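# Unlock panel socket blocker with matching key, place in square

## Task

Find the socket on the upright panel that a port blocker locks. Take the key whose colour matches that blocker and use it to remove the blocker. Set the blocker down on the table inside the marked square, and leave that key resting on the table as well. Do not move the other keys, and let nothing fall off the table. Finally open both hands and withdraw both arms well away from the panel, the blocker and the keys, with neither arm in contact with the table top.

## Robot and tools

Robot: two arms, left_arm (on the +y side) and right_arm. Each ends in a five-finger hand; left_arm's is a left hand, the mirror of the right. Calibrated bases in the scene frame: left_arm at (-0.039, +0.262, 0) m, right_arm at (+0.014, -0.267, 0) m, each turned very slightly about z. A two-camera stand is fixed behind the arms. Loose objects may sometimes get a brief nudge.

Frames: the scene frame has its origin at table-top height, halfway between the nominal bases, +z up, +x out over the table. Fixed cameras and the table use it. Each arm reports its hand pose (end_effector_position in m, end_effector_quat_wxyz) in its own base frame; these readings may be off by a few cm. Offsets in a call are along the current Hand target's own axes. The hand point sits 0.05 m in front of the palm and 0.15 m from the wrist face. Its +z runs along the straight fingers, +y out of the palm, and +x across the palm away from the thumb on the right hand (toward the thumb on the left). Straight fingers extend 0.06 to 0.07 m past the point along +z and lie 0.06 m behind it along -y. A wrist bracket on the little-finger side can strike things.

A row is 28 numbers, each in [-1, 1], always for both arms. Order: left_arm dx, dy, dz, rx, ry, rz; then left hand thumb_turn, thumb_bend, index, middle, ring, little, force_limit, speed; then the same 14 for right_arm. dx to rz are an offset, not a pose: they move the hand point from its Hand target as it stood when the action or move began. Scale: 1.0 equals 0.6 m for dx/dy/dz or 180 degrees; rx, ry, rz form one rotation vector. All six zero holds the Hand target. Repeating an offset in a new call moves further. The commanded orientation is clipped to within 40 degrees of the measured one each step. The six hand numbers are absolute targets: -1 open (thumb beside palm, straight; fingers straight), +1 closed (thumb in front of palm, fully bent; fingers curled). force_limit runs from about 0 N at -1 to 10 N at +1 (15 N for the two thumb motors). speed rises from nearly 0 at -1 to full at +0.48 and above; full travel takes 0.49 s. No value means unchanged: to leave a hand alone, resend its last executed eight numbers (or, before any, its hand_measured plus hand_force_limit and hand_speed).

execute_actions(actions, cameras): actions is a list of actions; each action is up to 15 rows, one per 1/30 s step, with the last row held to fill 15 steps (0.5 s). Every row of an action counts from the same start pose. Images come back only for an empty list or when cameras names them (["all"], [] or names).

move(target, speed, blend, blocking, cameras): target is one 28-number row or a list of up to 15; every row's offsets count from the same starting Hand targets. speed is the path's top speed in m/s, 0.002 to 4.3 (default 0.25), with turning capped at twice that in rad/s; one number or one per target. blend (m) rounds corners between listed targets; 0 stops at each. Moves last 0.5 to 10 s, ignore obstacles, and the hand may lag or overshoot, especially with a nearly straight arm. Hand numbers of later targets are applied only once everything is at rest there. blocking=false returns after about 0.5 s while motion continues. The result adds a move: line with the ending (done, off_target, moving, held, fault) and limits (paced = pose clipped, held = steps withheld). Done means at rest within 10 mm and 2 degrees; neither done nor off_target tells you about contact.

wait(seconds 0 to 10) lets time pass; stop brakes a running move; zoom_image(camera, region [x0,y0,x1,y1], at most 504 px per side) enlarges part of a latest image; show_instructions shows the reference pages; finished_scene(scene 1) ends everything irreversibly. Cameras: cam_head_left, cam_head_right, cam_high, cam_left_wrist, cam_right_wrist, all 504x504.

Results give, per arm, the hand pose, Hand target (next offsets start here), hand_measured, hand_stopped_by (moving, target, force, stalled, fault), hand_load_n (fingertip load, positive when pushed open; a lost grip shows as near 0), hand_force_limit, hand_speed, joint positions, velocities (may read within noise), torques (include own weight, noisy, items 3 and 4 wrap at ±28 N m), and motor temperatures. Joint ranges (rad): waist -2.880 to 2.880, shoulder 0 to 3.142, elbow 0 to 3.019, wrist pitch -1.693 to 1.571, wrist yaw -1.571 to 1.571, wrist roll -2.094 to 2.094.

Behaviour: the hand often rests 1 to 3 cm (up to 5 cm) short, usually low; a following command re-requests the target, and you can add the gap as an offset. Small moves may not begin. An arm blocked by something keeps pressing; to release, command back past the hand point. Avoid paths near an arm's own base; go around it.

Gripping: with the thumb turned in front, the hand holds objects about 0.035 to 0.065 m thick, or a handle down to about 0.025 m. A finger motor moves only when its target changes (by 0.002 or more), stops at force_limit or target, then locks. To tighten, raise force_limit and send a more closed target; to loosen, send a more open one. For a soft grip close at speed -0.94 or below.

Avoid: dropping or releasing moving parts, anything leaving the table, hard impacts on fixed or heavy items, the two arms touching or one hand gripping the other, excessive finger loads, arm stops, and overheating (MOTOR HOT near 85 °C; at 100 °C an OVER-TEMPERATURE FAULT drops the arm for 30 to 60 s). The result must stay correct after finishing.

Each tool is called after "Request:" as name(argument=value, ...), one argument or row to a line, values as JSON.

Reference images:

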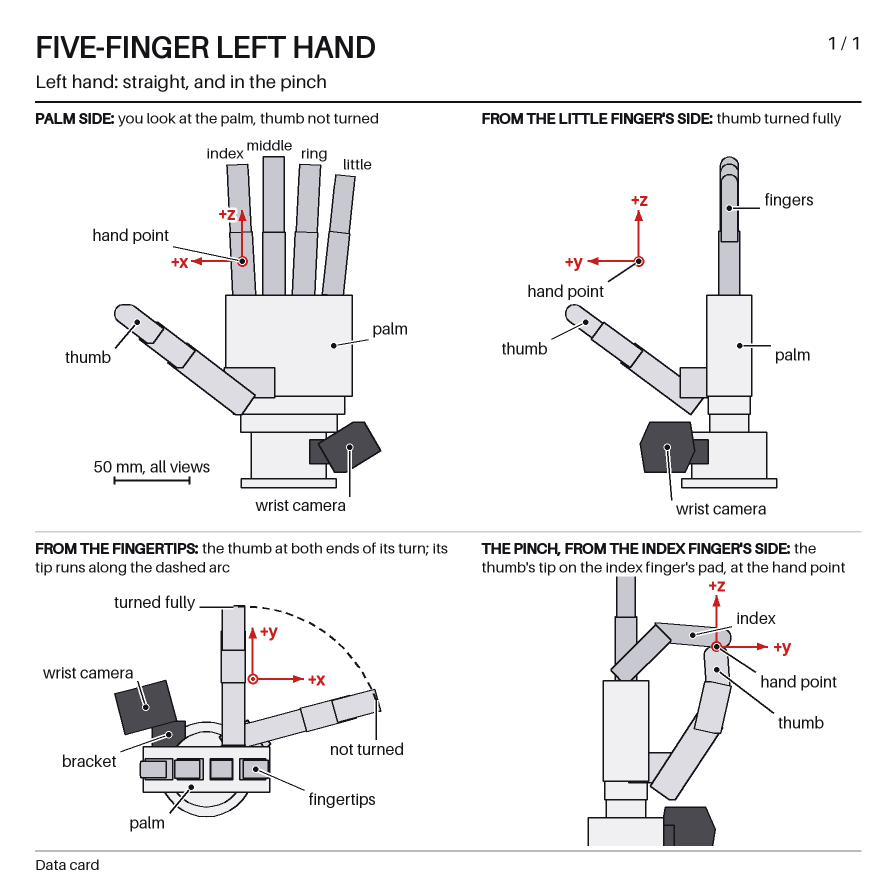

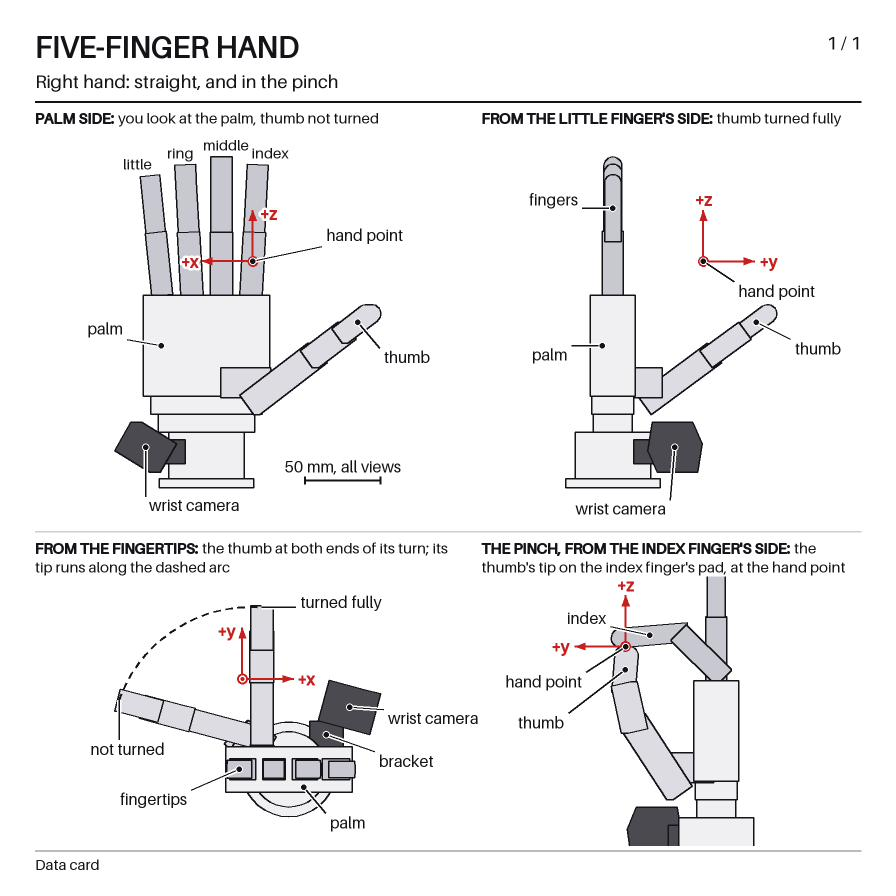

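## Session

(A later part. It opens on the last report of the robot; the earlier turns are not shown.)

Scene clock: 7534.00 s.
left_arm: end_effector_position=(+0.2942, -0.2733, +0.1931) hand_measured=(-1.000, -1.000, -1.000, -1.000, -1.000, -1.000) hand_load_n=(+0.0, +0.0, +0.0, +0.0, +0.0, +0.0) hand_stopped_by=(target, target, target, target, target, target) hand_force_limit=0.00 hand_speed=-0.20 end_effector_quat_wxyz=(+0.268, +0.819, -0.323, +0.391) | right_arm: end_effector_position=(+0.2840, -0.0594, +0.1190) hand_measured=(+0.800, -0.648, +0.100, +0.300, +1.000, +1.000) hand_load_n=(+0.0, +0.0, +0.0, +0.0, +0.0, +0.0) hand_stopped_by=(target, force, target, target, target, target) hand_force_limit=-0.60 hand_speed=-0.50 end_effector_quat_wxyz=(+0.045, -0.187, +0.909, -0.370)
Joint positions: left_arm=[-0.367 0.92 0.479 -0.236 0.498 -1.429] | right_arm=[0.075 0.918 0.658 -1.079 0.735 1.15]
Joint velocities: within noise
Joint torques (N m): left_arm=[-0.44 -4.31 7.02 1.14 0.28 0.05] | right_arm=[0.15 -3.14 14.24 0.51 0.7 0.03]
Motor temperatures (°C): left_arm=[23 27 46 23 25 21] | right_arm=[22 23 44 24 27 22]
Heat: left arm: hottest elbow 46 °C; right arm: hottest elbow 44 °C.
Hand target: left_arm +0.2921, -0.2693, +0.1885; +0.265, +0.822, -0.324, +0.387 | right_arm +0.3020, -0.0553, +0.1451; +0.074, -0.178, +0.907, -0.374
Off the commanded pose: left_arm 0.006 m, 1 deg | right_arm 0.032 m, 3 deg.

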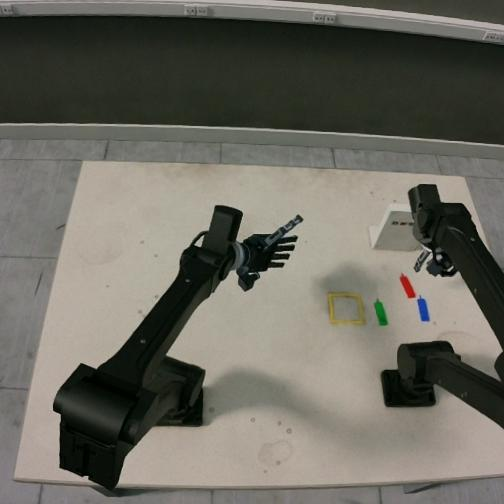

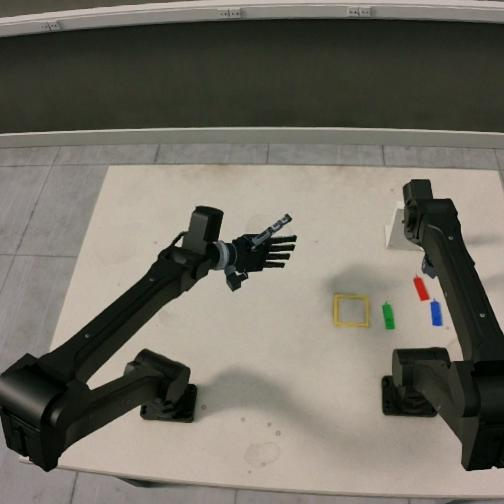

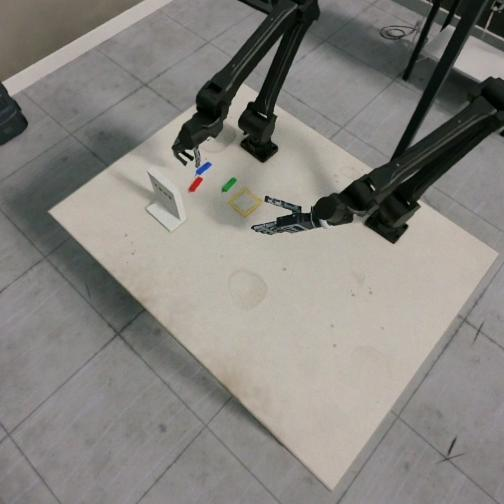

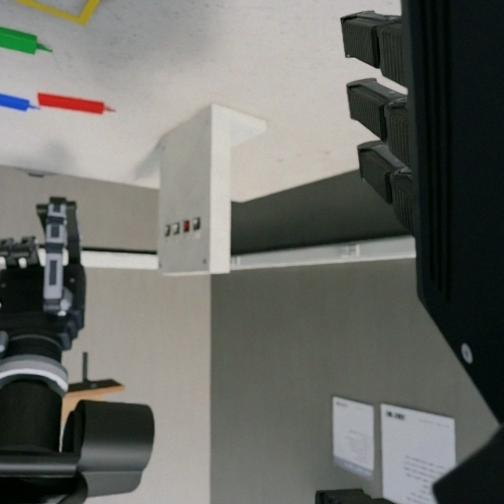

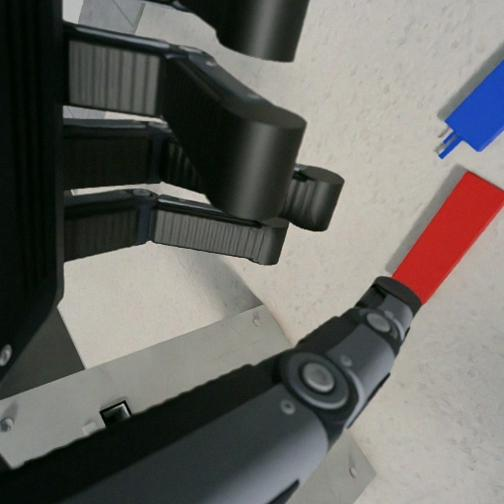

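Request:
zoom_image(
  camera="cam_left_wrist",
  region=[0, 60, 140, 160],
)

Request:
zoom_image(
  camera="cam_head_right",
  region=[380, 220, 480, 340],
)

Request:
zoom_image(
  camera="cam_head_left",
  region=[360, 220, 460, 340],
)

Request:
zoom_image(
  camera="cam_high",
  region=[160, 140, 260, 220],
)

Scaled by 3.600 from the camera's 504x504 image, which has a finer 720x720 frame.

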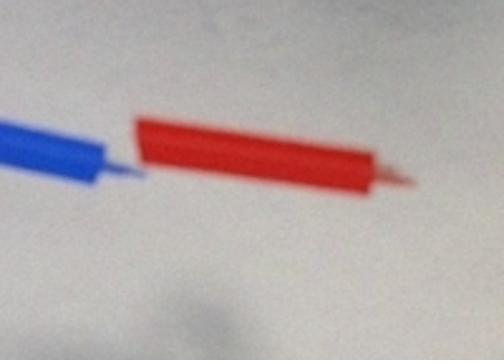

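Scaled by 4.200 from the camera's 504x504 image, which has a finer 720x720 frame.

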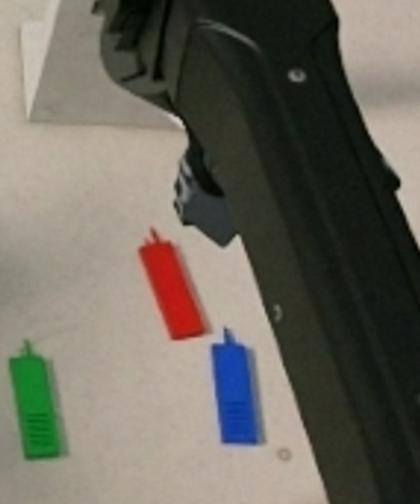

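Scaled by 4.200 from the camera's 504x504 image, which has a finer 720x720 frame.

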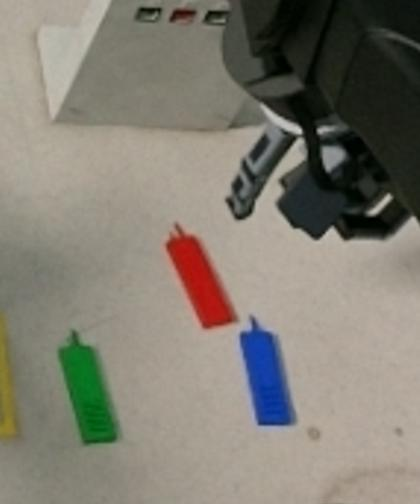

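Scaled by 5.040 from the camera's 504x504 image, which has a finer 720x720 frame.

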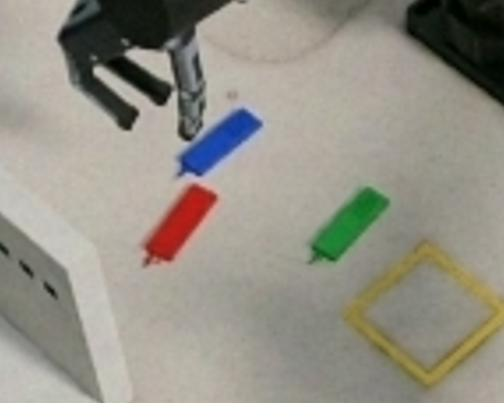

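Request:
zoom_image(
  camera="cam_right_wrist",
  region=[304, 60, 504, 320],
)

Scaled by 1.938 from the camera's 504x504 image, which has a finer 720x720 frame.

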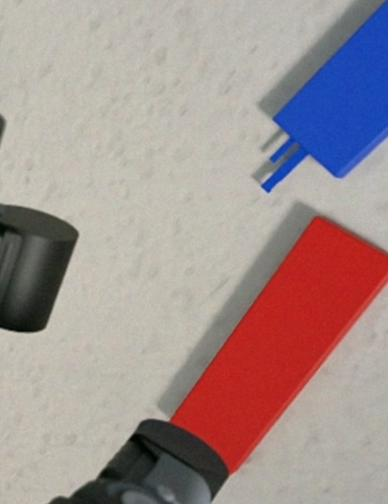

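Request:
move(
  target=[0,0,0,0,0,0,-1,-1,-1,-1,-1,-1,0,-0.2,0.0185,0.0937,0.083,0,0,0,0.8,-0.85,0.2,0.3,1,1,0.9,-0.5],
  speed=0.08,
  cameras=["cam_right_wrist", "cam_left_wrist"],
)

Scene clock: 7647.50 s.
left_arm: end_effector_position=(+0.2942, -0.2733, +0.1931) hand_measured=(-1.000, -1.000, -1.000, -1.000, -1.000, -1.000) hand_load_n=(+0.0, +0.0, +0.0, +0.0, +0.0, +0.0) hand_stopped_by=(target, target, target, target, target, target) hand_force_limit=0.00 hand_speed=-0.20 end_effector_quat_wxyz=(+0.268, +0.819, -0.323, +0.391) | right_arm: end_effector_position=(+0.2857, -0.0588, +0.0709) hand_measured=(+0.800, -0.850, +0.200, +0.300, +1.000, +1.000) hand_load_n=(+0.0, +0.0, +0.5, +0.0, +0.0, +0.0) hand_stopped_by=(target, target, target, target, target, target) hand_force_limit=0.90 hand_speed=-0.50 end_effector_quat_wxyz=(+0.068, -0.178, +0.908, -0.373)
Joint positions: left_arm=[-0.367 0.92 0.479 -0.236 0.498 -1.429] | right_arm=[0.078 0.944 0.528 -0.876 0.737 1.154]
Joint torques (N m): left_arm=[-0.38 -4.19 7.04 1.16 0.28 0.05] | right_arm=[0.85 -2.32 9.26 1.59 0.72 0.02]
Motor temperatures (°C): left_arm=[23 27 45 23 25 21] | right_arm=[22 23 49 24 27 22]
Heat: left arm: hottest elbow 45 °C; right arm: hottest elbow 49 °C.
Hand target: left_arm +0.2921, -0.2693, +0.1885; +0.265, +0.822, -0.324, +0.387 | right_arm +0.2900, -0.0550, +0.0702; +0.074, -0.179, +0.907, -0.374
Off the commanded pose: left_arm 0.006 m, 1 deg | right_arm 0.006 m, 1 deg.
move: done
Images, in order (width x height): cam_left_wrist 504x504, cam_right_wrist 504x504.

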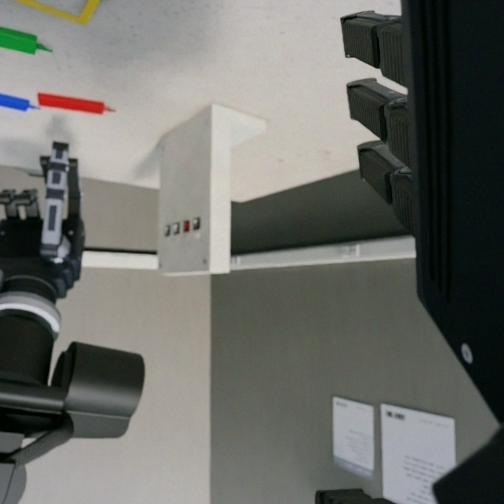

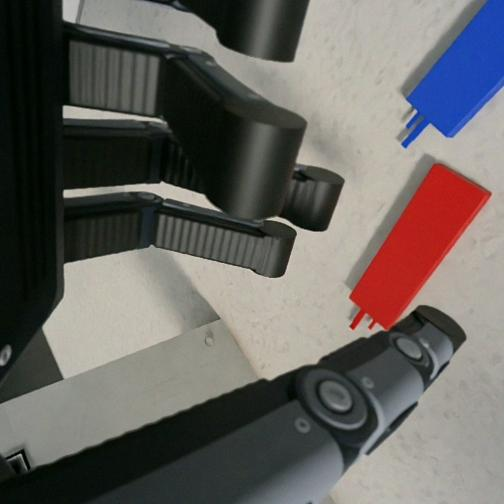

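Request:
move(
  target=[0,0,0,0,0,0,-1,-1,-1,-1,-1,-1,0,-0.2,0.0046,0.0425,0.0399,0,0,0,0.8,-0.85,0.2,0.3,1,1,0.9,-0.5],
  speed=0.08,
  cameras=["cam_right_wrist"],
)

Scene clock: 7660.67 s.
left_arm: end_effector_position=(+0.2942, -0.2733, +0.1931) hand_measured=(-1.000, -1.000, -1.000, -1.000, -1.000, -1.000) hand_load_n=(+0.0, +0.0, +0.0, +0.0, +0.0, -0.5) hand_stopped_by=(target, target, target, target, target, target) hand_force_limit=0.00 hand_speed=-0.20 end_effector_quat_wxyz=(+0.268, +0.819, -0.323, +0.391) | right_arm: end_effector_position=(+0.2834, -0.0588, +0.0364) hand_measured=(+0.800, -0.850, +0.200, +0.300, +1.000, +1.000) hand_load_n=(+0.0, +0.0, +0.0, +0.0, +0.0, +0.5) hand_stopped_by=(target, target, target, target, target, target) hand_force_limit=0.90 hand_speed=-0.50 end_effector_quat_wxyz=(+0.069, -0.177, +0.908, -0.373)
Joint positions: left_arm=[-0.367 0.92 0.479 -0.236 0.498 -1.429] | right_arm=[0.079 1.001 0.457 -0.747 0.737 1.156]
Joint torques (N m): left_arm=[-0.38 -4.25 7.01 1.13 0.28 0.05] | right_arm=[0.62 -2.49 8.47 1.43 0.69 -0.05]
Heat: left arm: hottest elbow 45 °C; right arm: hottest elbow 48 °C.
Hand target: left_arm +0.2921, -0.2693, +0.1885; +0.265, +0.822, -0.324, +0.387 | right_arm +0.2871, -0.0549, +0.0353; +0.074, -0.178, +0.907, -0.374
Off the commanded pose: left_arm 0.006 m, 1 deg | right_arm 0.005 m, 1 deg.
move: done
Images, in order (width x height): cam_right_wrist 504x504.

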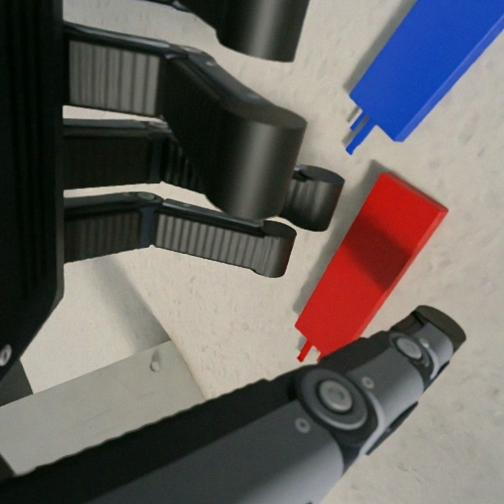

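Request:
move(
  target=[0,0,0,0,0,0,-1,-1,-1,-1,-1,-1,0,-0.2,-0.0111,0.01037,0.01555,0,-0.0117,-0.0117,0.8,-0.85,0.2,0.3,1,1,0.9,-0.5],
  speed=0.05,
  cameras=["cam_right_wrist"],
)

Scene clock: 7674.77 s.
left_arm: end_effector_position=(+0.2942, -0.2733, +0.1931) hand_measured=(-1.000, -1.000, -1.000, -1.000, -1.000, -1.000) hand_load_n=(+0.0, +0.0, +0.0, +0.5, +0.0, +0.0) hand_stopped_by=(target, target, target, target, target, target) hand_force_limit=0.00 hand_speed=-0.20 end_effector_quat_wxyz=(+0.268, +0.819, -0.323, +0.391) | right_arm: end_effector_position=(+0.2929, -0.0552, +0.0264) hand_measured=(+0.800, -0.850, +0.200, +0.300, +1.000, +1.000) hand_load_n=(+0.0, +0.0, +0.0, +0.0, +0.0, +0.0) hand_stopped_by=(target, target, target, target, target, target) hand_force_limit=0.90 hand_speed=-0.50 end_effector_quat_wxyz=(+0.084, -0.196, +0.903, -0.372)
Joint positions: left_arm=[-0.367 0.92 0.479 -0.236 0.498 -1.429] | right_arm=[0.079 1.028 0.434 -0.642 0.722 1.094]
Joint torques (N m): left_arm=[-0.26 -4.19 7.01 1.1 0.28 0.04] | right_arm=[-1.26 -2.67 8.29 1.7 0.56 -0.24]
Heat: left arm: hottest elbow 45 °C; right arm: hottest elbow 47 °C.
Hand target: left_arm +0.2921, -0.2693, +0.1885; +0.265, +0.822, -0.324, +0.387 | right_arm +0.2939, -0.0545, +0.0242; +0.083, -0.202, +0.902, -0.372
Off the commanded pose: left_arm 0.006 m, 1 deg | right_arm 0.003 m, 1 deg.
move: done
Images, in order (width x height): cam_right_wrist 504x504.

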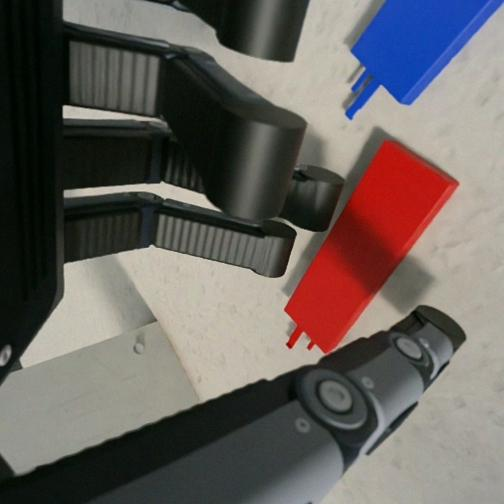

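Request:
move(
  target=[0,0,0,0,0,0,-1,-1,-1,-1,-1,-1,0,-0.2,0.0077,-0.0009,0.0056,0,-0.0135,-0.0135,0.8,-0.85,0.2,0.3,1,1,0.9,-0.5],
  speed=0.05,
  cameras=["cam_right_wrist"],
)

Scene clock: 7688.17 s.
left_arm: end_effector_position=(+0.2942, -0.2733, +0.1931) hand_measured=(-1.000, -1.000, -1.000, -1.000, -1.000, -1.000) hand_load_n=(+0.0, -0.5, +0.0, +0.0, +0.0, +0.0) hand_stopped_by=(target, target, target, target, target, target) hand_force_limit=0.00 hand_speed=-0.20 end_effector_quat_wxyz=(+0.268, +0.819, -0.323, +0.391) | right_arm: end_effector_position=(+0.2923, -0.0547, +0.0219) hand_measured=(+0.800, -0.850, +0.200, +0.300, +1.000, +1.000) hand_load_n=(+0.5, +0.0, +0.0, -1.0, +0.0, +0.0) hand_stopped_by=(target, target, target, target, target, target) hand_force_limit=0.90 hand_speed=-0.50 end_effector_quat_wxyz=(+0.094, -0.231, +0.896, -0.368)
Joint positions: left_arm=[-0.367 0.92 0.479 -0.236 0.498 -1.429] | right_arm=[0.06 1.007 0.405 -0.567 0.689 0.98]
Joint torques (N m): left_arm=[-0.38 -4.19 7.02 1.13 0.27 0.05] | right_arm=[-1.14 -3.84 7.94 1.5 0.4 -0.22]
Heat: left arm: hottest elbow 45 °C; right arm: hottest elbow 46 °C.
Hand target: left_arm +0.2921, -0.2693, +0.1885; +0.265, +0.822, -0.324, +0.387 | right_arm +0.2911, -0.0588, +0.0223; +0.095, -0.229, +0.896, -0.369
Off the commanded pose: left_arm 0.006 m, 1 deg | right_arm 0.004 m, 0 deg.
move: done
Images, in order (width x height): cam_right_wrist 504x504.

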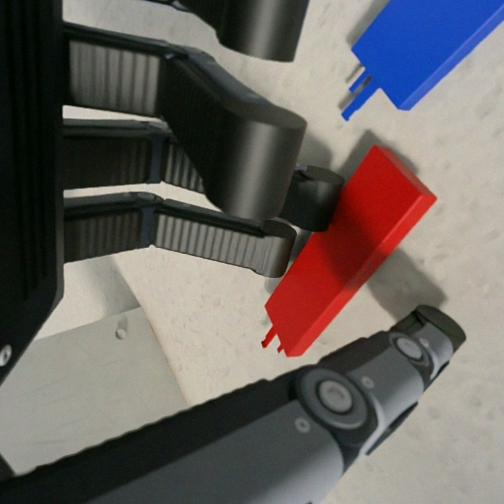

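Request:
move(
  target=[
    [0,0,0,0,0,0,-1,-1,-1,-1,-1,-1,0,-0.2,0.0062,-0.0167,-0.0062,0,0,0,0.8,-0.85,0.2,0.3,1,1,0.9,-0.5],
    [0,0,0,0,0,0,-1,-1,-1,-1,-1,-1,0,-0.2,0.0054,-0.0027,0.0058,0,0,0,0.8,-0.85,0.2,0.3,1,1,0.9,-0.5],
  ],
  speed=0.05,
  cameras=["cam_right_wrist"],
)

Scene clock: 7700.23 s.
left_arm: end_effector_position=(+0.2942, -0.2733, +0.1931) hand_measured=(-1.000, -1.000, -1.000, -1.000, -1.000, -1.000) hand_load_n=(+0.0, +0.0, +0.0, +0.0, -0.5, +0.0) hand_stopped_by=(target, target, target, target, target, target) hand_force_limit=0.00 hand_speed=-0.20 end_effector_quat_wxyz=(+0.268, +0.819, -0.323, +0.391) | right_arm: end_effector_position=(+0.2889, -0.0604, +0.0224) hand_measured=(+0.800, -0.850, +0.200, +0.300, +1.000, +1.000) hand_load_n=(+0.0, +0.0, +0.0, +0.0, +0.0, +0.0) hand_stopped_by=(target, target, target, target, target, target) hand_force_limit=0.90 hand_speed=-0.50 end_effector_quat_wxyz=(+0.097, -0.231, +0.895, -0.368)
Joint positions: left_arm=[-0.367 0.92 0.479 -0.236 0.498 -1.429] | right_arm=[0.033 0.984 0.391 -0.551 0.676 0.947]
Joint torques (N m): left_arm=[-0.5 -4.19 7.01 1.11 0.28 0.05] | right_arm=[-1.14 -1.61 8.8 1.95 0.54 -0.2]
Heat: left arm: hottest elbow 45 °C; right arm: hottest elbow 45 °C.
Hand target: left_arm +0.2921, -0.2693, +0.1885; +0.265, +0.822, -0.324, +0.387 | right_arm +0.2899, -0.0636, +0.0210; +0.095, -0.229, +0.896, -0.369
Off the commanded pose: left_arm 0.006 m, 1 deg | right_arm 0.004 m, 0 deg.
move: done
Images, in order (width x height): cam_right_wrist 504x504.

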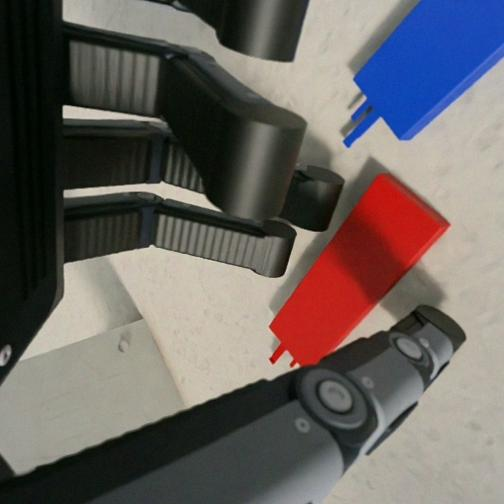

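Request:
move(
  target=[0,0,0,0,0,0,-1,-1,-1,-1,-1,-1,0,-0.2,0,0.0053,0.0053,0,0,0,0.8,-0.85,0.2,0.3,1,1,0.9,-0.5],
  speed=0.05,
  cameras=["cam_right_wrist"],
)

Scene clock: 7704.93 s.
left_arm: end_effector_position=(+0.2942, -0.2733, +0.1931) hand_measured=(-1.000, -1.000, -1.000, -1.000, -1.000, -1.000) hand_load_n=(+0.0, +0.0, +0.0, +0.0, +0.0, +0.0) hand_stopped_by=(target, target, target, target, target, target) hand_force_limit=0.00 hand_speed=-0.20 end_effector_quat_wxyz=(+0.268, +0.819, -0.323, +0.391) | right_arm: end_effector_position=(+0.2890, -0.0604, +0.0186) hand_measured=(+0.800, -0.850, +0.200, +0.300, +1.000, +1.000) hand_load_n=(+0.0, +0.0, -1.0, +0.0, +0.0, +0.0) hand_stopped_by=(target, target, target, target, target, target) hand_force_limit=0.90 hand_speed=-0.50 end_effector_quat_wxyz=(+0.097, -0.231, +0.895, -0.368)
Joint positions: left_arm=[-0.367 0.92 0.479 -0.236 0.498 -1.429] | right_arm=[0.033 0.994 0.384 -0.533 0.676 0.947]
Joint torques (N m): left_arm=[-0.44 -4.25 6.99 1.14 0.28 0.05] | right_arm=[-0.44 -2.2 8.44 1.89 0.53 -0.14]
Heat: left arm: hottest elbow 45 °C; right arm: hottest elbow 45 °C.
Hand target: left_arm +0.2921, -0.2693, +0.1885; +0.265, +0.822, -0.324, +0.387 | right_arm +0.2898, -0.0636, +0.0164; +0.095, -0.229, +0.896, -0.369
Off the commanded pose: left_arm 0.006 m, 1 deg | right_arm 0.004 m, 0 deg.
move: done
Images, in order (width x height): cam_right_wrist 504x504.

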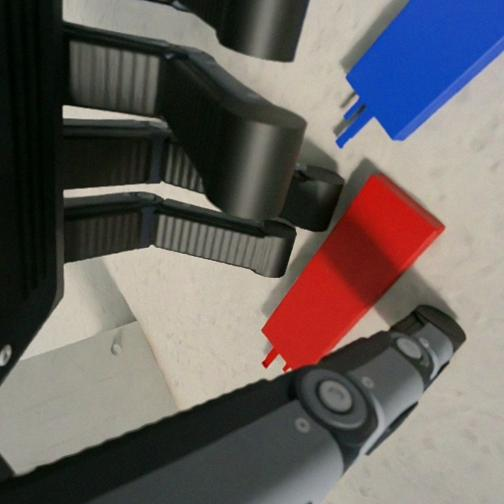

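Request:
move(
  target=[0,0,0,0,0,0,-1,-1,-1,-1,-1,-1,0,-0.2,0,0,0,0,0,0,0.8,-0.5,0.2,0.3,1,1,0.9,-0.8],
  speed=0.05,
  cameras=["cam_right_wrist"],
)

Scene clock: 7711.53 s.
left_arm: end_effector_position=(+0.2942, -0.2733, +0.1931) hand_measured=(-1.000, -1.000, -1.000, -1.000, -1.000, -1.000) hand_load_n=(+0.0, +0.0, +0.0, +0.0, +0.0, +0.0) hand_stopped_by=(target, target, target, target, target, target) hand_force_limit=0.00 hand_speed=-0.20 end_effector_quat_wxyz=(+0.268, +0.819, -0.323, +0.391) | right_arm: end_effector_position=(+0.2906, -0.0607, +0.0194) hand_measured=(+0.800, -0.592, +0.200, +0.300, +1.000, +1.000) hand_load_n=(+5.0, +14.0, +0.5, +3.5, +0.0, +0.0) hand_stopped_by=(target, force, target, target, target, target) hand_force_limit=0.90 hand_speed=-0.80 end_effector_quat_wxyz=(+0.100, -0.229, +0.895, -0.370)
Joint positions: left_arm=[-0.367 0.92 0.479 -0.236 0.498 -1.429] | right_arm=[0.033 0.994 0.384 -0.527 0.678 0.947]
Joint torques (N m): left_arm=[-0.44 -4.31 7.01 1.11 0.29 0.05] | right_arm=[-1.67 -2.49 8.23 1.51 0.5 -0.2]
Heat: left arm: hottest elbow 45 °C; right arm: hottest elbow 45 °C.
Hand target: left_arm +0.2921, -0.2693, +0.1885; +0.265, +0.822, -0.324, +0.387 | right_arm +0.2898, -0.0636, +0.0164; +0.095, -0.229, +0.896, -0.369
Off the commanded pose: left_arm 0.006 m, 1 deg | right_arm 0.004 m, 1 deg.
move: done
Images, in order (width x height): cam_right_wrist 504x504.

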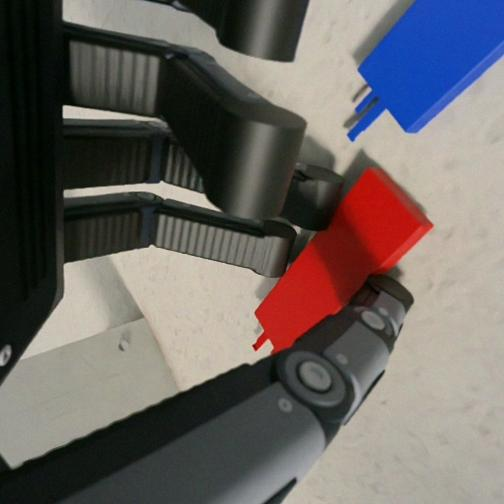

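Request:
zoom_image(
  camera="cam_right_wrist",
  region=[234, 130, 454, 370],
)

Scaled by 2.100 from the camera's 504x504 image, which has a finer 720x720 frame.

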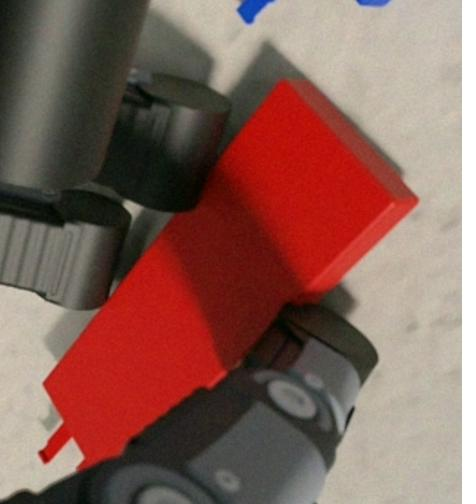

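Request:
move(
  target=[0,0,0,0,0,0,-1,-1,-1,-1,-1,-1,0,-0.2,0,-0.01645,-0.01655,0,0,0,0.8,-0.5,0.2,0.3,1,1,0.9,-0.8],
  speed=0.03,
  cameras=["cam_right_wrist"],
)

Scene clock: 7718.90 s.
left_arm: end_effector_position=(+0.2942, -0.2733, +0.1931) hand_measured=(-1.000, -1.000, -1.000, -1.000, -1.000, -1.000) hand_load_n=(+0.0, -0.5, +0.0, +0.0, +0.0, +0.0) hand_stopped_by=(target, target, target, target, target, target) hand_force_limit=0.00 hand_speed=-0.20 end_effector_quat_wxyz=(+0.268, +0.819, -0.323, +0.391) | right_arm: end_effector_position=(+0.2832, -0.0609, +0.0210) hand_measured=(+0.800, -0.590, +0.200, +0.300, +1.000, +1.000) hand_load_n=(+0.5, +2.5, +0.0, +0.5, +0.0, +0.5) hand_stopped_by=(target, force, target, target, target, target) hand_force_limit=0.90 hand_speed=-0.80 end_effector_quat_wxyz=(+0.091, -0.233, +0.896, -0.368)
Joint positions: left_arm=[-0.367 0.92 0.479 -0.236 0.498 -1.429] | right_arm=[0.033 0.973 0.384 -0.566 0.678 0.947]
Joint torques (N m): left_arm=[-0.5 -4.31 7.02 1.11 0.28 0.05] | right_arm=[-0.79 -2.9 10.55 0.66 0.49 -0.16]
Motor temperatures (°C): left_arm=[23 27 45 23 25 21] | right_arm=[22 23 44 24 27 22]
Heat: left arm: hottest elbow 45 °C; right arm: hottest elbow 44 °C.
Hand target: left_arm +0.2921, -0.2693, +0.1885; +0.265, +0.822, -0.324, +0.387 | right_arm +0.2898, -0.0636, +0.0304; +0.095, -0.229, +0.896, -0.369
Off the commanded pose: left_arm 0.006 m, 1 deg | right_arm 0.012 m, 1 deg.
move: off_target (right_arm)
Images, in order (width x height): cam_right_wrist 504x504.

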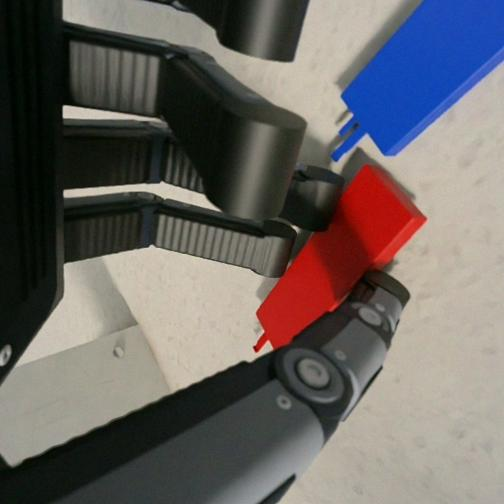

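Request:
move(
  target=[
    [0,0,0,0,0,0,-1,-1,-1,-1,-1,-1,0,-0.2,0,0,0,0,0,0,0.8,-0.8,0.2,0.3,1,1,0.9,-0.5],
    [0,0,0,0,0,0,-1,-1,-1,-1,-1,-1,0,-0.2,0.0085,0.0234,0.017,0,0,0,0.8,-0.8,0.2,0.3,1,1,0.9,-0.5],
  ],
  speed=0.03,
  cameras=["cam_right_wrist"],
)

Scene clock: 7734.50 s.
left_arm: end_effector_position=(+0.2942, -0.2733, +0.1931) hand_measured=(-1.000, -1.000, -1.000, -1.000, -1.000, -1.000) hand_load_n=(+0.0, -0.5, +0.0, +0.0, +0.0, +0.0) hand_stopped_by=(target, target, target, target, target, target) hand_force_limit=0.00 hand_speed=-0.20 end_effector_quat_wxyz=(+0.268, +0.819, -0.323, +0.391) | right_arm: end_effector_position=(+0.2846, -0.0610, +0.0181) hand_measured=(+0.800, -0.800, +0.200, +0.300, +1.000, +1.000) hand_load_n=(+0.5, +0.5, -4.0, +0.0, +0.0, +0.5) hand_stopped_by=(target, target, target, target, target, target) hand_force_limit=0.90 hand_speed=-0.50 end_effector_quat_wxyz=(+0.098, -0.231, +0.895, -0.370)
Joint positions: left_arm=[-0.367 0.92 0.479 -0.236 0.498 -1.429] | right_arm=[0.033 0.976 0.372 -0.535 0.679 0.945]
Joint torques (N m): left_arm=[-0.38 -4.25 7.02 1.16 0.28 0.04] | right_arm=[-1.08 -1.26 7.77 2.24 0.47 -0.12]
Heat: left arm: hottest elbow 45 °C; right arm: hottest elbow 44 °C.
Hand target: left_arm +0.2921, -0.2693, +0.1885; +0.265, +0.822, -0.324, +0.387 | right_arm +0.2840, -0.0636, +0.0132; +0.095, -0.229, +0.896, -0.369
Off the commanded pose: left_arm 0.006 m, 1 deg | right_arm 0.006 m, 0 deg.
move: done
Images, in order (width x height): cam_right_wrist 504x504.

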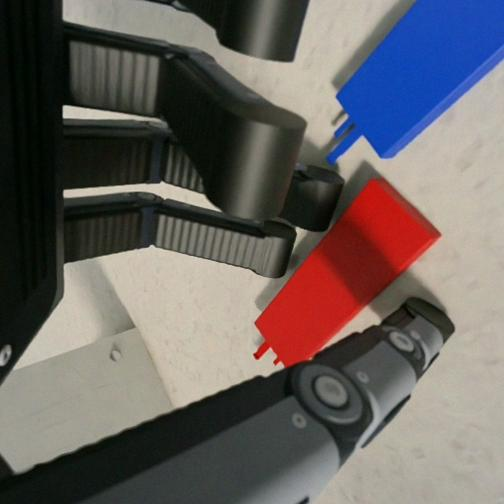

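Request:
move(
  target=[0,0,0,0,0,0,-1,-1,-1,-1,-1,-1,0,-0.2,0,0,0,0,0,0,0.8,-0.8,0.34,0.3,1,1,0.9,-0.5],
  speed=0.03,
  cameras=["cam_right_wrist"],
)

Scene clock: 7738.20 s.
left_arm: end_effector_position=(+0.2942, -0.2733, +0.1931) hand_measured=(-1.000, -1.000, -1.000, -1.000, -1.000, -1.000) hand_load_n=(+0.0, +0.0, +0.0, +0.0, +0.0, +0.0) hand_stopped_by=(target, target, target, target, target, target) hand_force_limit=0.00 hand_speed=-0.20 end_effector_quat_wxyz=(+0.268, +0.819, -0.323, +0.391) | right_arm: end_effector_position=(+0.2849, -0.0609, +0.0178) hand_measured=(+0.800, -0.800, +0.340, +0.300, +1.000, +1.000) hand_load_n=(-2.0, +1.0, +0.0, +0.0, +0.0, +0.0) hand_stopped_by=(target, target, target, target, target, target) hand_force_limit=0.90 hand_speed=-0.50 end_effector_quat_wxyz=(+0.098, -0.231, +0.894, -0.370)
Joint positions: left_arm=[-0.367 0.92 0.479 -0.236 0.498 -1.429] | right_arm=[0.033 0.977 0.371 -0.532 0.678 0.944]
Joint torques (N m): left_arm=[-0.32 -4.19 7.01 1.13 0.28 0.05] | right_arm=[-0.79 -1.49 7.9 1.84 0.44 -0.08]
Heat: left arm: hottest elbow 45 °C; right arm: hottest elbow 44 °C.
Hand target: left_arm +0.2921, -0.2693, +0.1885; +0.265, +0.822, -0.324, +0.387 | right_arm +0.2840, -0.0636, +0.0132; +0.095, -0.229, +0.896, -0.369
Off the commanded pose: left_arm 0.006 m, 1 deg | right_arm 0.005 m, 1 deg.
move: done
Images, in order (width x height): cam_right_wrist 504x504.

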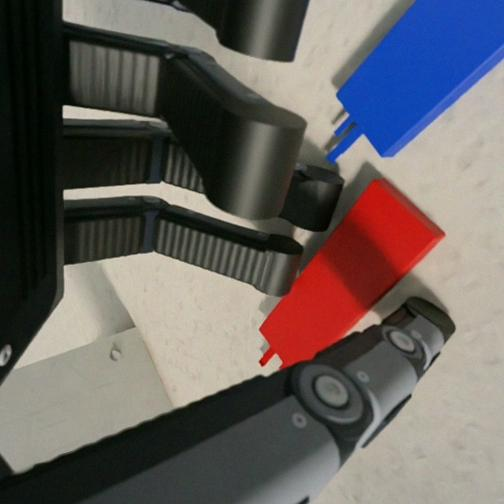

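Request:
move(
  target=[
    [0,0,0,0,0,0,-1,-1,-1,-1,-1,-1,0,-0.2,0,-0.0094,-0.0095,-0.0445,0,0,0.8,-0.8,0.34,0.3,1,1,0.9,-0.5],
    [0,0,0,0,0,0,-1,-1,-1,-1,-1,-1,0,-0.2,0,0.0041,0.0041,-0.0445,0,0,0.8,-0.8,0.34,0.3,1,1,0.9,-0.5],
  ],
  speed=0.03,
  cameras=["cam_right_wrist"],
)

Scene clock: 7763.17 s.
left_arm: end_effector_position=(+0.2942, -0.2733, +0.1931) hand_measured=(-1.000, -1.000, -1.000, -1.000, -1.000, -1.000) hand_load_n=(+0.0, +0.0, +0.0, +0.0, +0.0, +0.0) hand_stopped_by=(target, target, target, target, target, target) hand_force_limit=0.00 hand_speed=-0.20 end_effector_quat_wxyz=(+0.268, +0.819, -0.323, +0.391) | right_arm: end_effector_position=(+0.2787, -0.0601, +0.0132) hand_measured=(+0.800, -0.800, +0.340, +0.302, +1.000, +1.000) hand_load_n=(+0.0, +0.0, +0.0, -17.0, +0.0, +0.0) hand_stopped_by=(target, target, target, target, target, target) hand_force_limit=0.90 hand_speed=-0.50 end_effector_quat_wxyz=(+0.081, -0.241, +0.916, -0.309)
Joint positions: left_arm=[-0.367 0.92 0.479 -0.236 0.498 -1.429] | right_arm=[-0.065 0.994 0.404 -0.586 0.531 0.881]
Joint torques (N m): left_arm=[-0.44 -4.19 7.04 1.14 0.28 0.04] | right_arm=[-1.14 -0.56 9.33 2.03 0.26 -0.06]
Heat: left arm: hottest elbow 45 °C; right arm: hottest elbow 43 °C.
Hand target: left_arm +0.2921, -0.2693, +0.1885; +0.265, +0.822, -0.324, +0.387 | right_arm +0.2841, -0.0635, +0.0098; +0.079, -0.235, +0.919, -0.306
Off the commanded pose: left_arm 0.006 m, 1 deg | right_arm 0.007 m, 1 deg.
move: done
Images, in order (width x height): cam_right_wrist 504x504.

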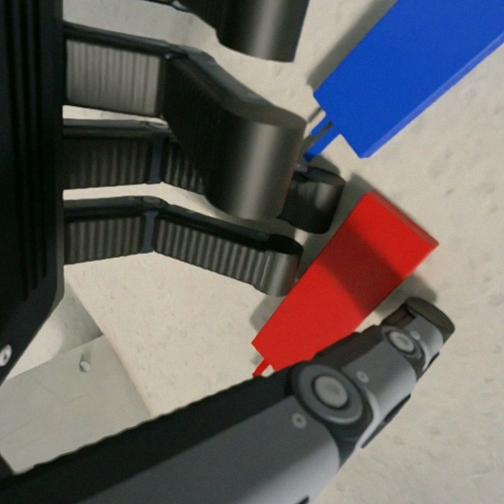

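Request:
move(
  target=[0,0,0,0,0,0,-1,-1,-1,-1,-1,-1,0,-0.2,-0.0088,-0.0098,-0.0052,0,0,0,0.8,-0.8,0.34,0.3,1,1,0.9,-0.5],
  speed=0.05,
  cameras=["cam_right_wrist"],
)

Scene clock: 7768.10 s.
left_arm: end_effector_position=(+0.2942, -0.2733, +0.1931) hand_measured=(-1.000, -1.000, -1.000, -1.000, -1.000, -1.000) hand_load_n=(+0.0, +0.0, +0.0, +0.0, +0.0, +0.0) hand_stopped_by=(target, target, target, target, target, target) hand_force_limit=0.00 hand_speed=-0.20 end_effector_quat_wxyz=(+0.268, +0.819, -0.323, +0.391) | right_arm: end_effector_position=(+0.2794, -0.0603, +0.0134) hand_measured=(+0.800, -0.800, +0.340, +0.302, +1.000, +1.000) hand_load_n=(+0.0, +0.0, +0.0, -17.5, +0.0, +0.0) hand_stopped_by=(target, target, target, target, target, target) hand_force_limit=0.90 hand_speed=-0.50 end_effector_quat_wxyz=(+0.077, -0.246, +0.916, -0.308)
Joint positions: left_arm=[-0.367 0.92 0.479 -0.236 0.498 -1.429] | right_arm=[-0.065 1.003 0.412 -0.591 0.531 0.873]
Joint torques (N m): left_arm=[-0.44 -4.19 6.99 1.14 0.28 0.05] | right_arm=[-1.32 -0.5 10.59 1.63 0.32 0.06]
Heat: left arm: hottest elbow 45 °C; right arm: hottest elbow 43 °C.
Hand target: left_arm +0.2921, -0.2693, +0.1885; +0.265, +0.822, -0.324, +0.387 | right_arm +0.2901, -0.0635, +0.0158; +0.078, -0.235, +0.919, -0.306
Off the commanded pose: left_arm 0.006 m, 1 deg | right_arm 0.011 m, 1 deg.
move: off_target (right_arm)
Images, in order (width x height): cam_right_wrist 504x504.

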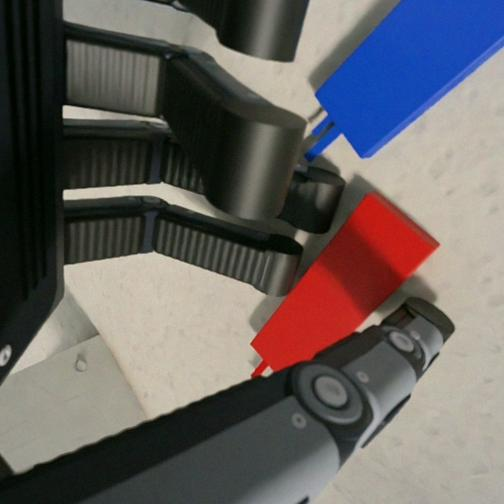

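Request:
move(
  target=[0,0,0,0,0,0,-1,-1,-1,-1,-1,-1,0,-0.2,0,-0.012,-0.016,0,0,0,0.8,-0.8,0.34,0.3,1,1,0.9,-0.5],
  speed=0.05,
  cameras=["cam_right_wrist"],
)

Scene clock: 7771.43 s.
left_arm: end_effector_position=(+0.2942, -0.2733, +0.1931) hand_measured=(-1.000, -1.000, -1.000, -1.000, -1.000, -1.000) hand_load_n=(+0.0, +0.0, +0.0, +0.0, +0.0, +0.0) hand_stopped_by=(target, target, target, target, target, target) hand_force_limit=0.00 hand_speed=-0.20 end_effector_quat_wxyz=(+0.268, +0.819, -0.323, +0.391) | right_arm: end_effector_position=(+0.2770, -0.0596, +0.0148) hand_measured=(+0.800, -0.800, +0.340, +0.300, +1.000, +1.000) hand_load_n=(+0.0, +0.0, +0.0, -1.0, +0.0, +0.0) hand_stopped_by=(target, target, target, target, target, target) hand_force_limit=0.90 hand_speed=-0.50 end_effector_quat_wxyz=(+0.070, -0.246, +0.918, -0.304)
Joint positions: left_arm=[-0.367 0.92 0.479 -0.236 0.498 -1.429] | right_arm=[-0.065 1.003 0.421 -0.62 0.528 0.881]
Joint torques (N m): left_arm=[-0.44 -4.25 6.99 1.11 0.27 0.05] | right_arm=[-0.67 -2.73 11.78 0.73 0.33 -0.04]
Heat: left arm: hottest elbow 45 °C; right arm: hottest elbow 43 °C.
Hand target: left_arm +0.2921, -0.2693, +0.1885; +0.265, +0.822, -0.324, +0.387 | right_arm +0.2900, -0.0635, +0.0278; +0.078, -0.235, +0.919, -0.306
Off the commanded pose: left_arm 0.006 m, 1 deg | right_arm 0.019 m, 2 deg.
move: off_target (right_arm)
Images, in order (width x height): cam_right_wrist 504x504.

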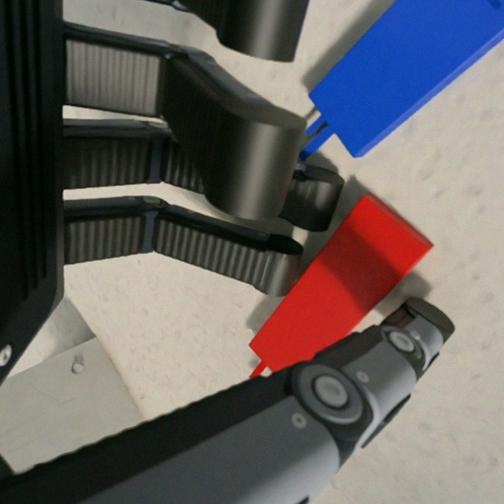

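Request:
move(
  target=[
    [0,0,0,0,0,0,-1,-1,-1,-1,-1,-1,0,-0.2,-0.0092,-0.0162,-0.0123,0,0,0,0.8,-0.8,0.34,0.3,1,1,0.9,-0.5],
    [0,0,0,0,0,0,-1,-1,-1,-1,-1,-1,0,-0.2,-0.0012,0.0097,0.0134,0,0,0,0.8,-0.8,0.34,0.3,1,1,0.9,-0.5],
  ],
  speed=0.05,
  cameras=["cam_right_wrist"],
)

Scene clock: 7780.90 s.
left_arm: end_effector_position=(+0.2942, -0.2733, +0.1931) hand_measured=(-1.000, -1.000, -1.000, -1.000, -1.000, -1.000) hand_load_n=(+0.0, +0.0, +0.0, +0.0, +0.0, +0.0) hand_stopped_by=(target, target, target, target, target, target) hand_force_limit=0.00 hand_speed=-0.20 end_effector_quat_wxyz=(+0.268, +0.819, -0.323, +0.391) | right_arm: end_effector_position=(+0.2895, -0.0601, +0.0201) hand_measured=(+0.800, -0.800, +0.340, +0.300, +1.000, +1.000) hand_load_n=(+0.5, +0.0, +0.0, +0.0, +0.0, +0.0) hand_stopped_by=(target, target, target, target, target, target) hand_force_limit=0.90 hand_speed=-0.50 end_effector_quat_wxyz=(+0.078, -0.243, +0.917, -0.306)
Joint positions: left_arm=[-0.367 0.92 0.479 -0.236 0.498 -1.429] | right_arm=[-0.065 1.023 0.444 -0.605 0.527 0.881]
Joint torques (N m): left_arm=[-0.44 -4.25 7.02 1.1 0.28 0.04] | right_arm=[-1.38 -2.61 8.51 1.68 0.47 0.01]
Heat: left arm: hottest elbow 45 °C; right arm: hottest elbow 44 °C.
Hand target: left_arm +0.2921, -0.2693, +0.1885; +0.265, +0.822, -0.324, +0.387 | right_arm +0.2908, -0.0632, +0.0179; +0.079, -0.235, +0.919, -0.306
Off the commanded pose: left_arm 0.006 m, 1 deg | right_arm 0.004 m, 1 deg.
move: done
Images, in order (width x height): cam_right_wrist 504x504.

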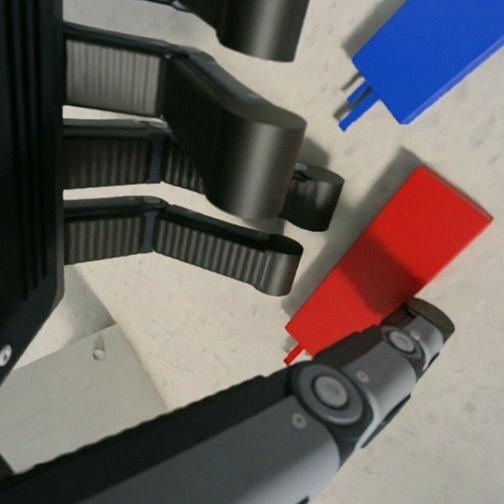

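Request:
move(
  target=[
    [0,0,0,0,0,0,-1,-1,-1,-1,-1,-1,0,-0.2,-0.0042,0.0076,-0.0246,0,0,0,0.8,-0.8,0.34,0.3,1,1,0.9,-0.5],
    [0,0,0,0,0,0,-1,-1,-1,-1,-1,-1,0,-0.2,-0.0006,0.0227,-0.0079,0,0,0,0.8,-0.8,0.34,0.3,1,1,0.9,-0.5],
  ],
  speed=0.05,
  cameras=["cam_right_wrist"],
)

Scene clock: 7793.90 s.
left_arm: end_effector_position=(+0.2942, -0.2733, +0.1931) hand_measured=(-1.000, -1.000, -1.000, -1.000, -1.000, -1.000) hand_load_n=(+0.5, +0.0, +0.0, +0.0, +0.0, +0.0) hand_stopped_by=(target, target, target, target, target, target) hand_force_limit=0.00 hand_speed=-0.20 end_effector_quat_wxyz=(+0.268, +0.819, -0.323, +0.391) | right_arm: end_effector_position=(+0.2808, -0.0551, +0.0156) hand_measured=(+0.800, -0.800, +0.340, +0.300, +1.000, +1.000) hand_load_n=(+0.0, +0.0, +0.0, -2.5, +0.5, +0.0) hand_stopped_by=(target, target, target, target, target, target) hand_force_limit=0.90 hand_speed=-0.50 end_effector_quat_wxyz=(+0.073, -0.234, +0.920, -0.305)
Joint positions: left_arm=[-0.367 0.92 0.479 -0.236 0.498 -1.429] | right_arm=[-0.041 1.013 0.428 -0.63 0.542 0.933]
Joint torques (N m): left_arm=[-0.38 -4.19 7.01 1.13 0.27 0.04] | right_arm=[1.67 -2.49 8.2 1.81 0.56 0.01]
Heat: left arm: hottest elbow 45 °C; right arm: hottest elbow 43 °C.
Hand target: left_arm +0.2921, -0.2693, +0.1885; +0.265, +0.822, -0.324, +0.387 | right_arm +0.2846, -0.0512, +0.0137; +0.079, -0.235, +0.919, -0.306
Off the commanded pose: left_arm 0.006 m, 1 deg | right_arm 0.006 m, 1 deg.
move: done
Images, in order (width x height): cam_right_wrist 504x504.

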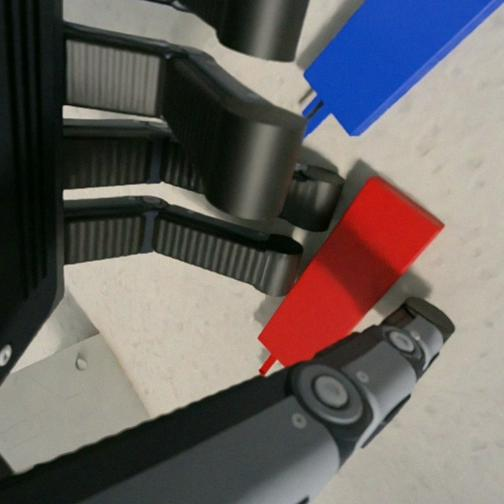

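Request:
move(
  target=[0,0,0,0,0,0,-1,-1,-1,-1,-1,-1,0,-0.2,0,0,0,0,0,0,0.8,-0.5,0.34,0.3,1,1,0.9,-0.8],
  speed=0.05,
  cameras=["cam_right_wrist"],
)

Scene clock: 7798.90 s.
left_arm: end_effector_position=(+0.2942, -0.2733, +0.1931) hand_measured=(-1.000, -1.000, -1.000, -1.000, -1.000, -1.000) hand_load_n=(+0.0, +0.0, +0.0, +0.0, +0.0, +0.0) hand_stopped_by=(target, target, target, target, target, target) hand_force_limit=0.00 hand_speed=-0.20 end_effector_quat_wxyz=(+0.268, +0.819, -0.323, +0.391) | right_arm: end_effector_position=(+0.2818, -0.0550, +0.0159) hand_measured=(+0.800, -0.600, +0.340, +0.300, +1.000, +1.000) hand_load_n=(+3.0, +14.5, +0.0, +9.5, +0.5, +0.0) hand_stopped_by=(target, force, target, target, target, target) hand_force_limit=0.90 hand_speed=-0.80 end_effector_quat_wxyz=(+0.075, -0.233, +0.920, -0.306)
Joint positions: left_arm=[-0.367 0.92 0.479 -0.236 0.498 -1.429] | right_arm=[-0.04 1.013 0.428 -0.626 0.543 0.933]
Joint torques (N m): left_arm=[-0.38 -4.19 7.02 1.16 0.28 0.05] | right_arm=[1.08 -2.2 8.46 1.72 0.58 0.08]
Heat: left arm: hottest elbow 45 °C; right arm: hottest elbow 43 °C.
Hand target: left_arm +0.2921, -0.2693, +0.1885; +0.265, +0.822, -0.324, +0.387 | right_arm +0.2846, -0.0511, +0.0137; +0.079, -0.235, +0.919, -0.306
Off the commanded pose: left_arm 0.006 m, 1 deg | right_arm 0.005 m, 0 deg.
move: done
Images, in order (width x height): cam_right_wrist 504x504.

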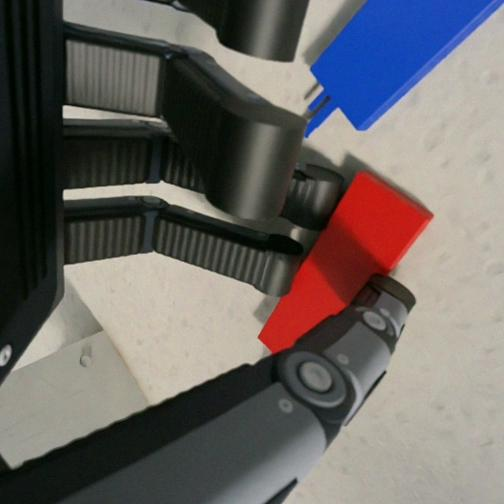

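Request:
move(
  target=[0,0,0,0,0,0,-1,-1,-1,-1,-1,-1,0,-0.2,-0.0204,-0.027,-0.0172,0,0,0,0.8,-0.5,0.34,0.3,1,1,0.9,-0.8],
  speed=0.03,
  cameras=["cam_right_wrist"],
)

Scene clock: 7804.57 s.
left_arm: end_effector_position=(+0.2942, -0.2733, +0.1931) hand_measured=(-1.000, -1.000, -1.000, -1.000, -1.000, -1.000) hand_load_n=(+0.0, +0.0, +0.0, +0.0, +0.0, +0.0) hand_stopped_by=(target, target, target, target, target, target) hand_force_limit=0.00 hand_speed=-0.20 end_effector_quat_wxyz=(+0.268, +0.819, -0.323, +0.391) | right_arm: end_effector_position=(+0.2803, -0.0550, +0.0178) hand_measured=(+0.800, -0.598, +0.340, +0.300, +1.000, +1.000) hand_load_n=(+0.0, +1.0, +0.0, +1.0, +0.0, +0.0) hand_stopped_by=(target, force, target, target, target, target) hand_force_limit=0.90 hand_speed=-0.80 end_effector_quat_wxyz=(+0.065, -0.235, +0.921, -0.303)
Joint positions: left_arm=[-0.367 0.92 0.479 -0.236 0.498 -1.429] | right_arm=[-0.04 1.019 0.443 -0.657 0.544 0.936]
Joint torques (N m): left_arm=[-0.32 -4.19 7.01 1.16 0.28 0.05] | right_arm=[1.2 -2.61 12.46 0.94 0.53 -0.05]
Heat: left arm: hottest elbow 45 °C; right arm: hottest elbow 43 °C.
Hand target: left_arm +0.2921, -0.2693, +0.1885; +0.265, +0.822, -0.324, +0.387 | right_arm +0.2985, -0.0512, +0.0315; +0.079, -0.235, +0.919, -0.306
Off the commanded pose: left_arm 0.006 m, 1 deg | right_arm 0.023 m, 2 deg.
move: off_target (right_arm)
Images, in order (width x height): cam_right_wrist 504x504.

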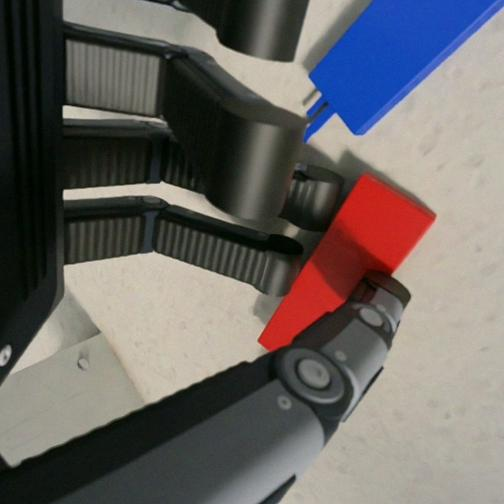

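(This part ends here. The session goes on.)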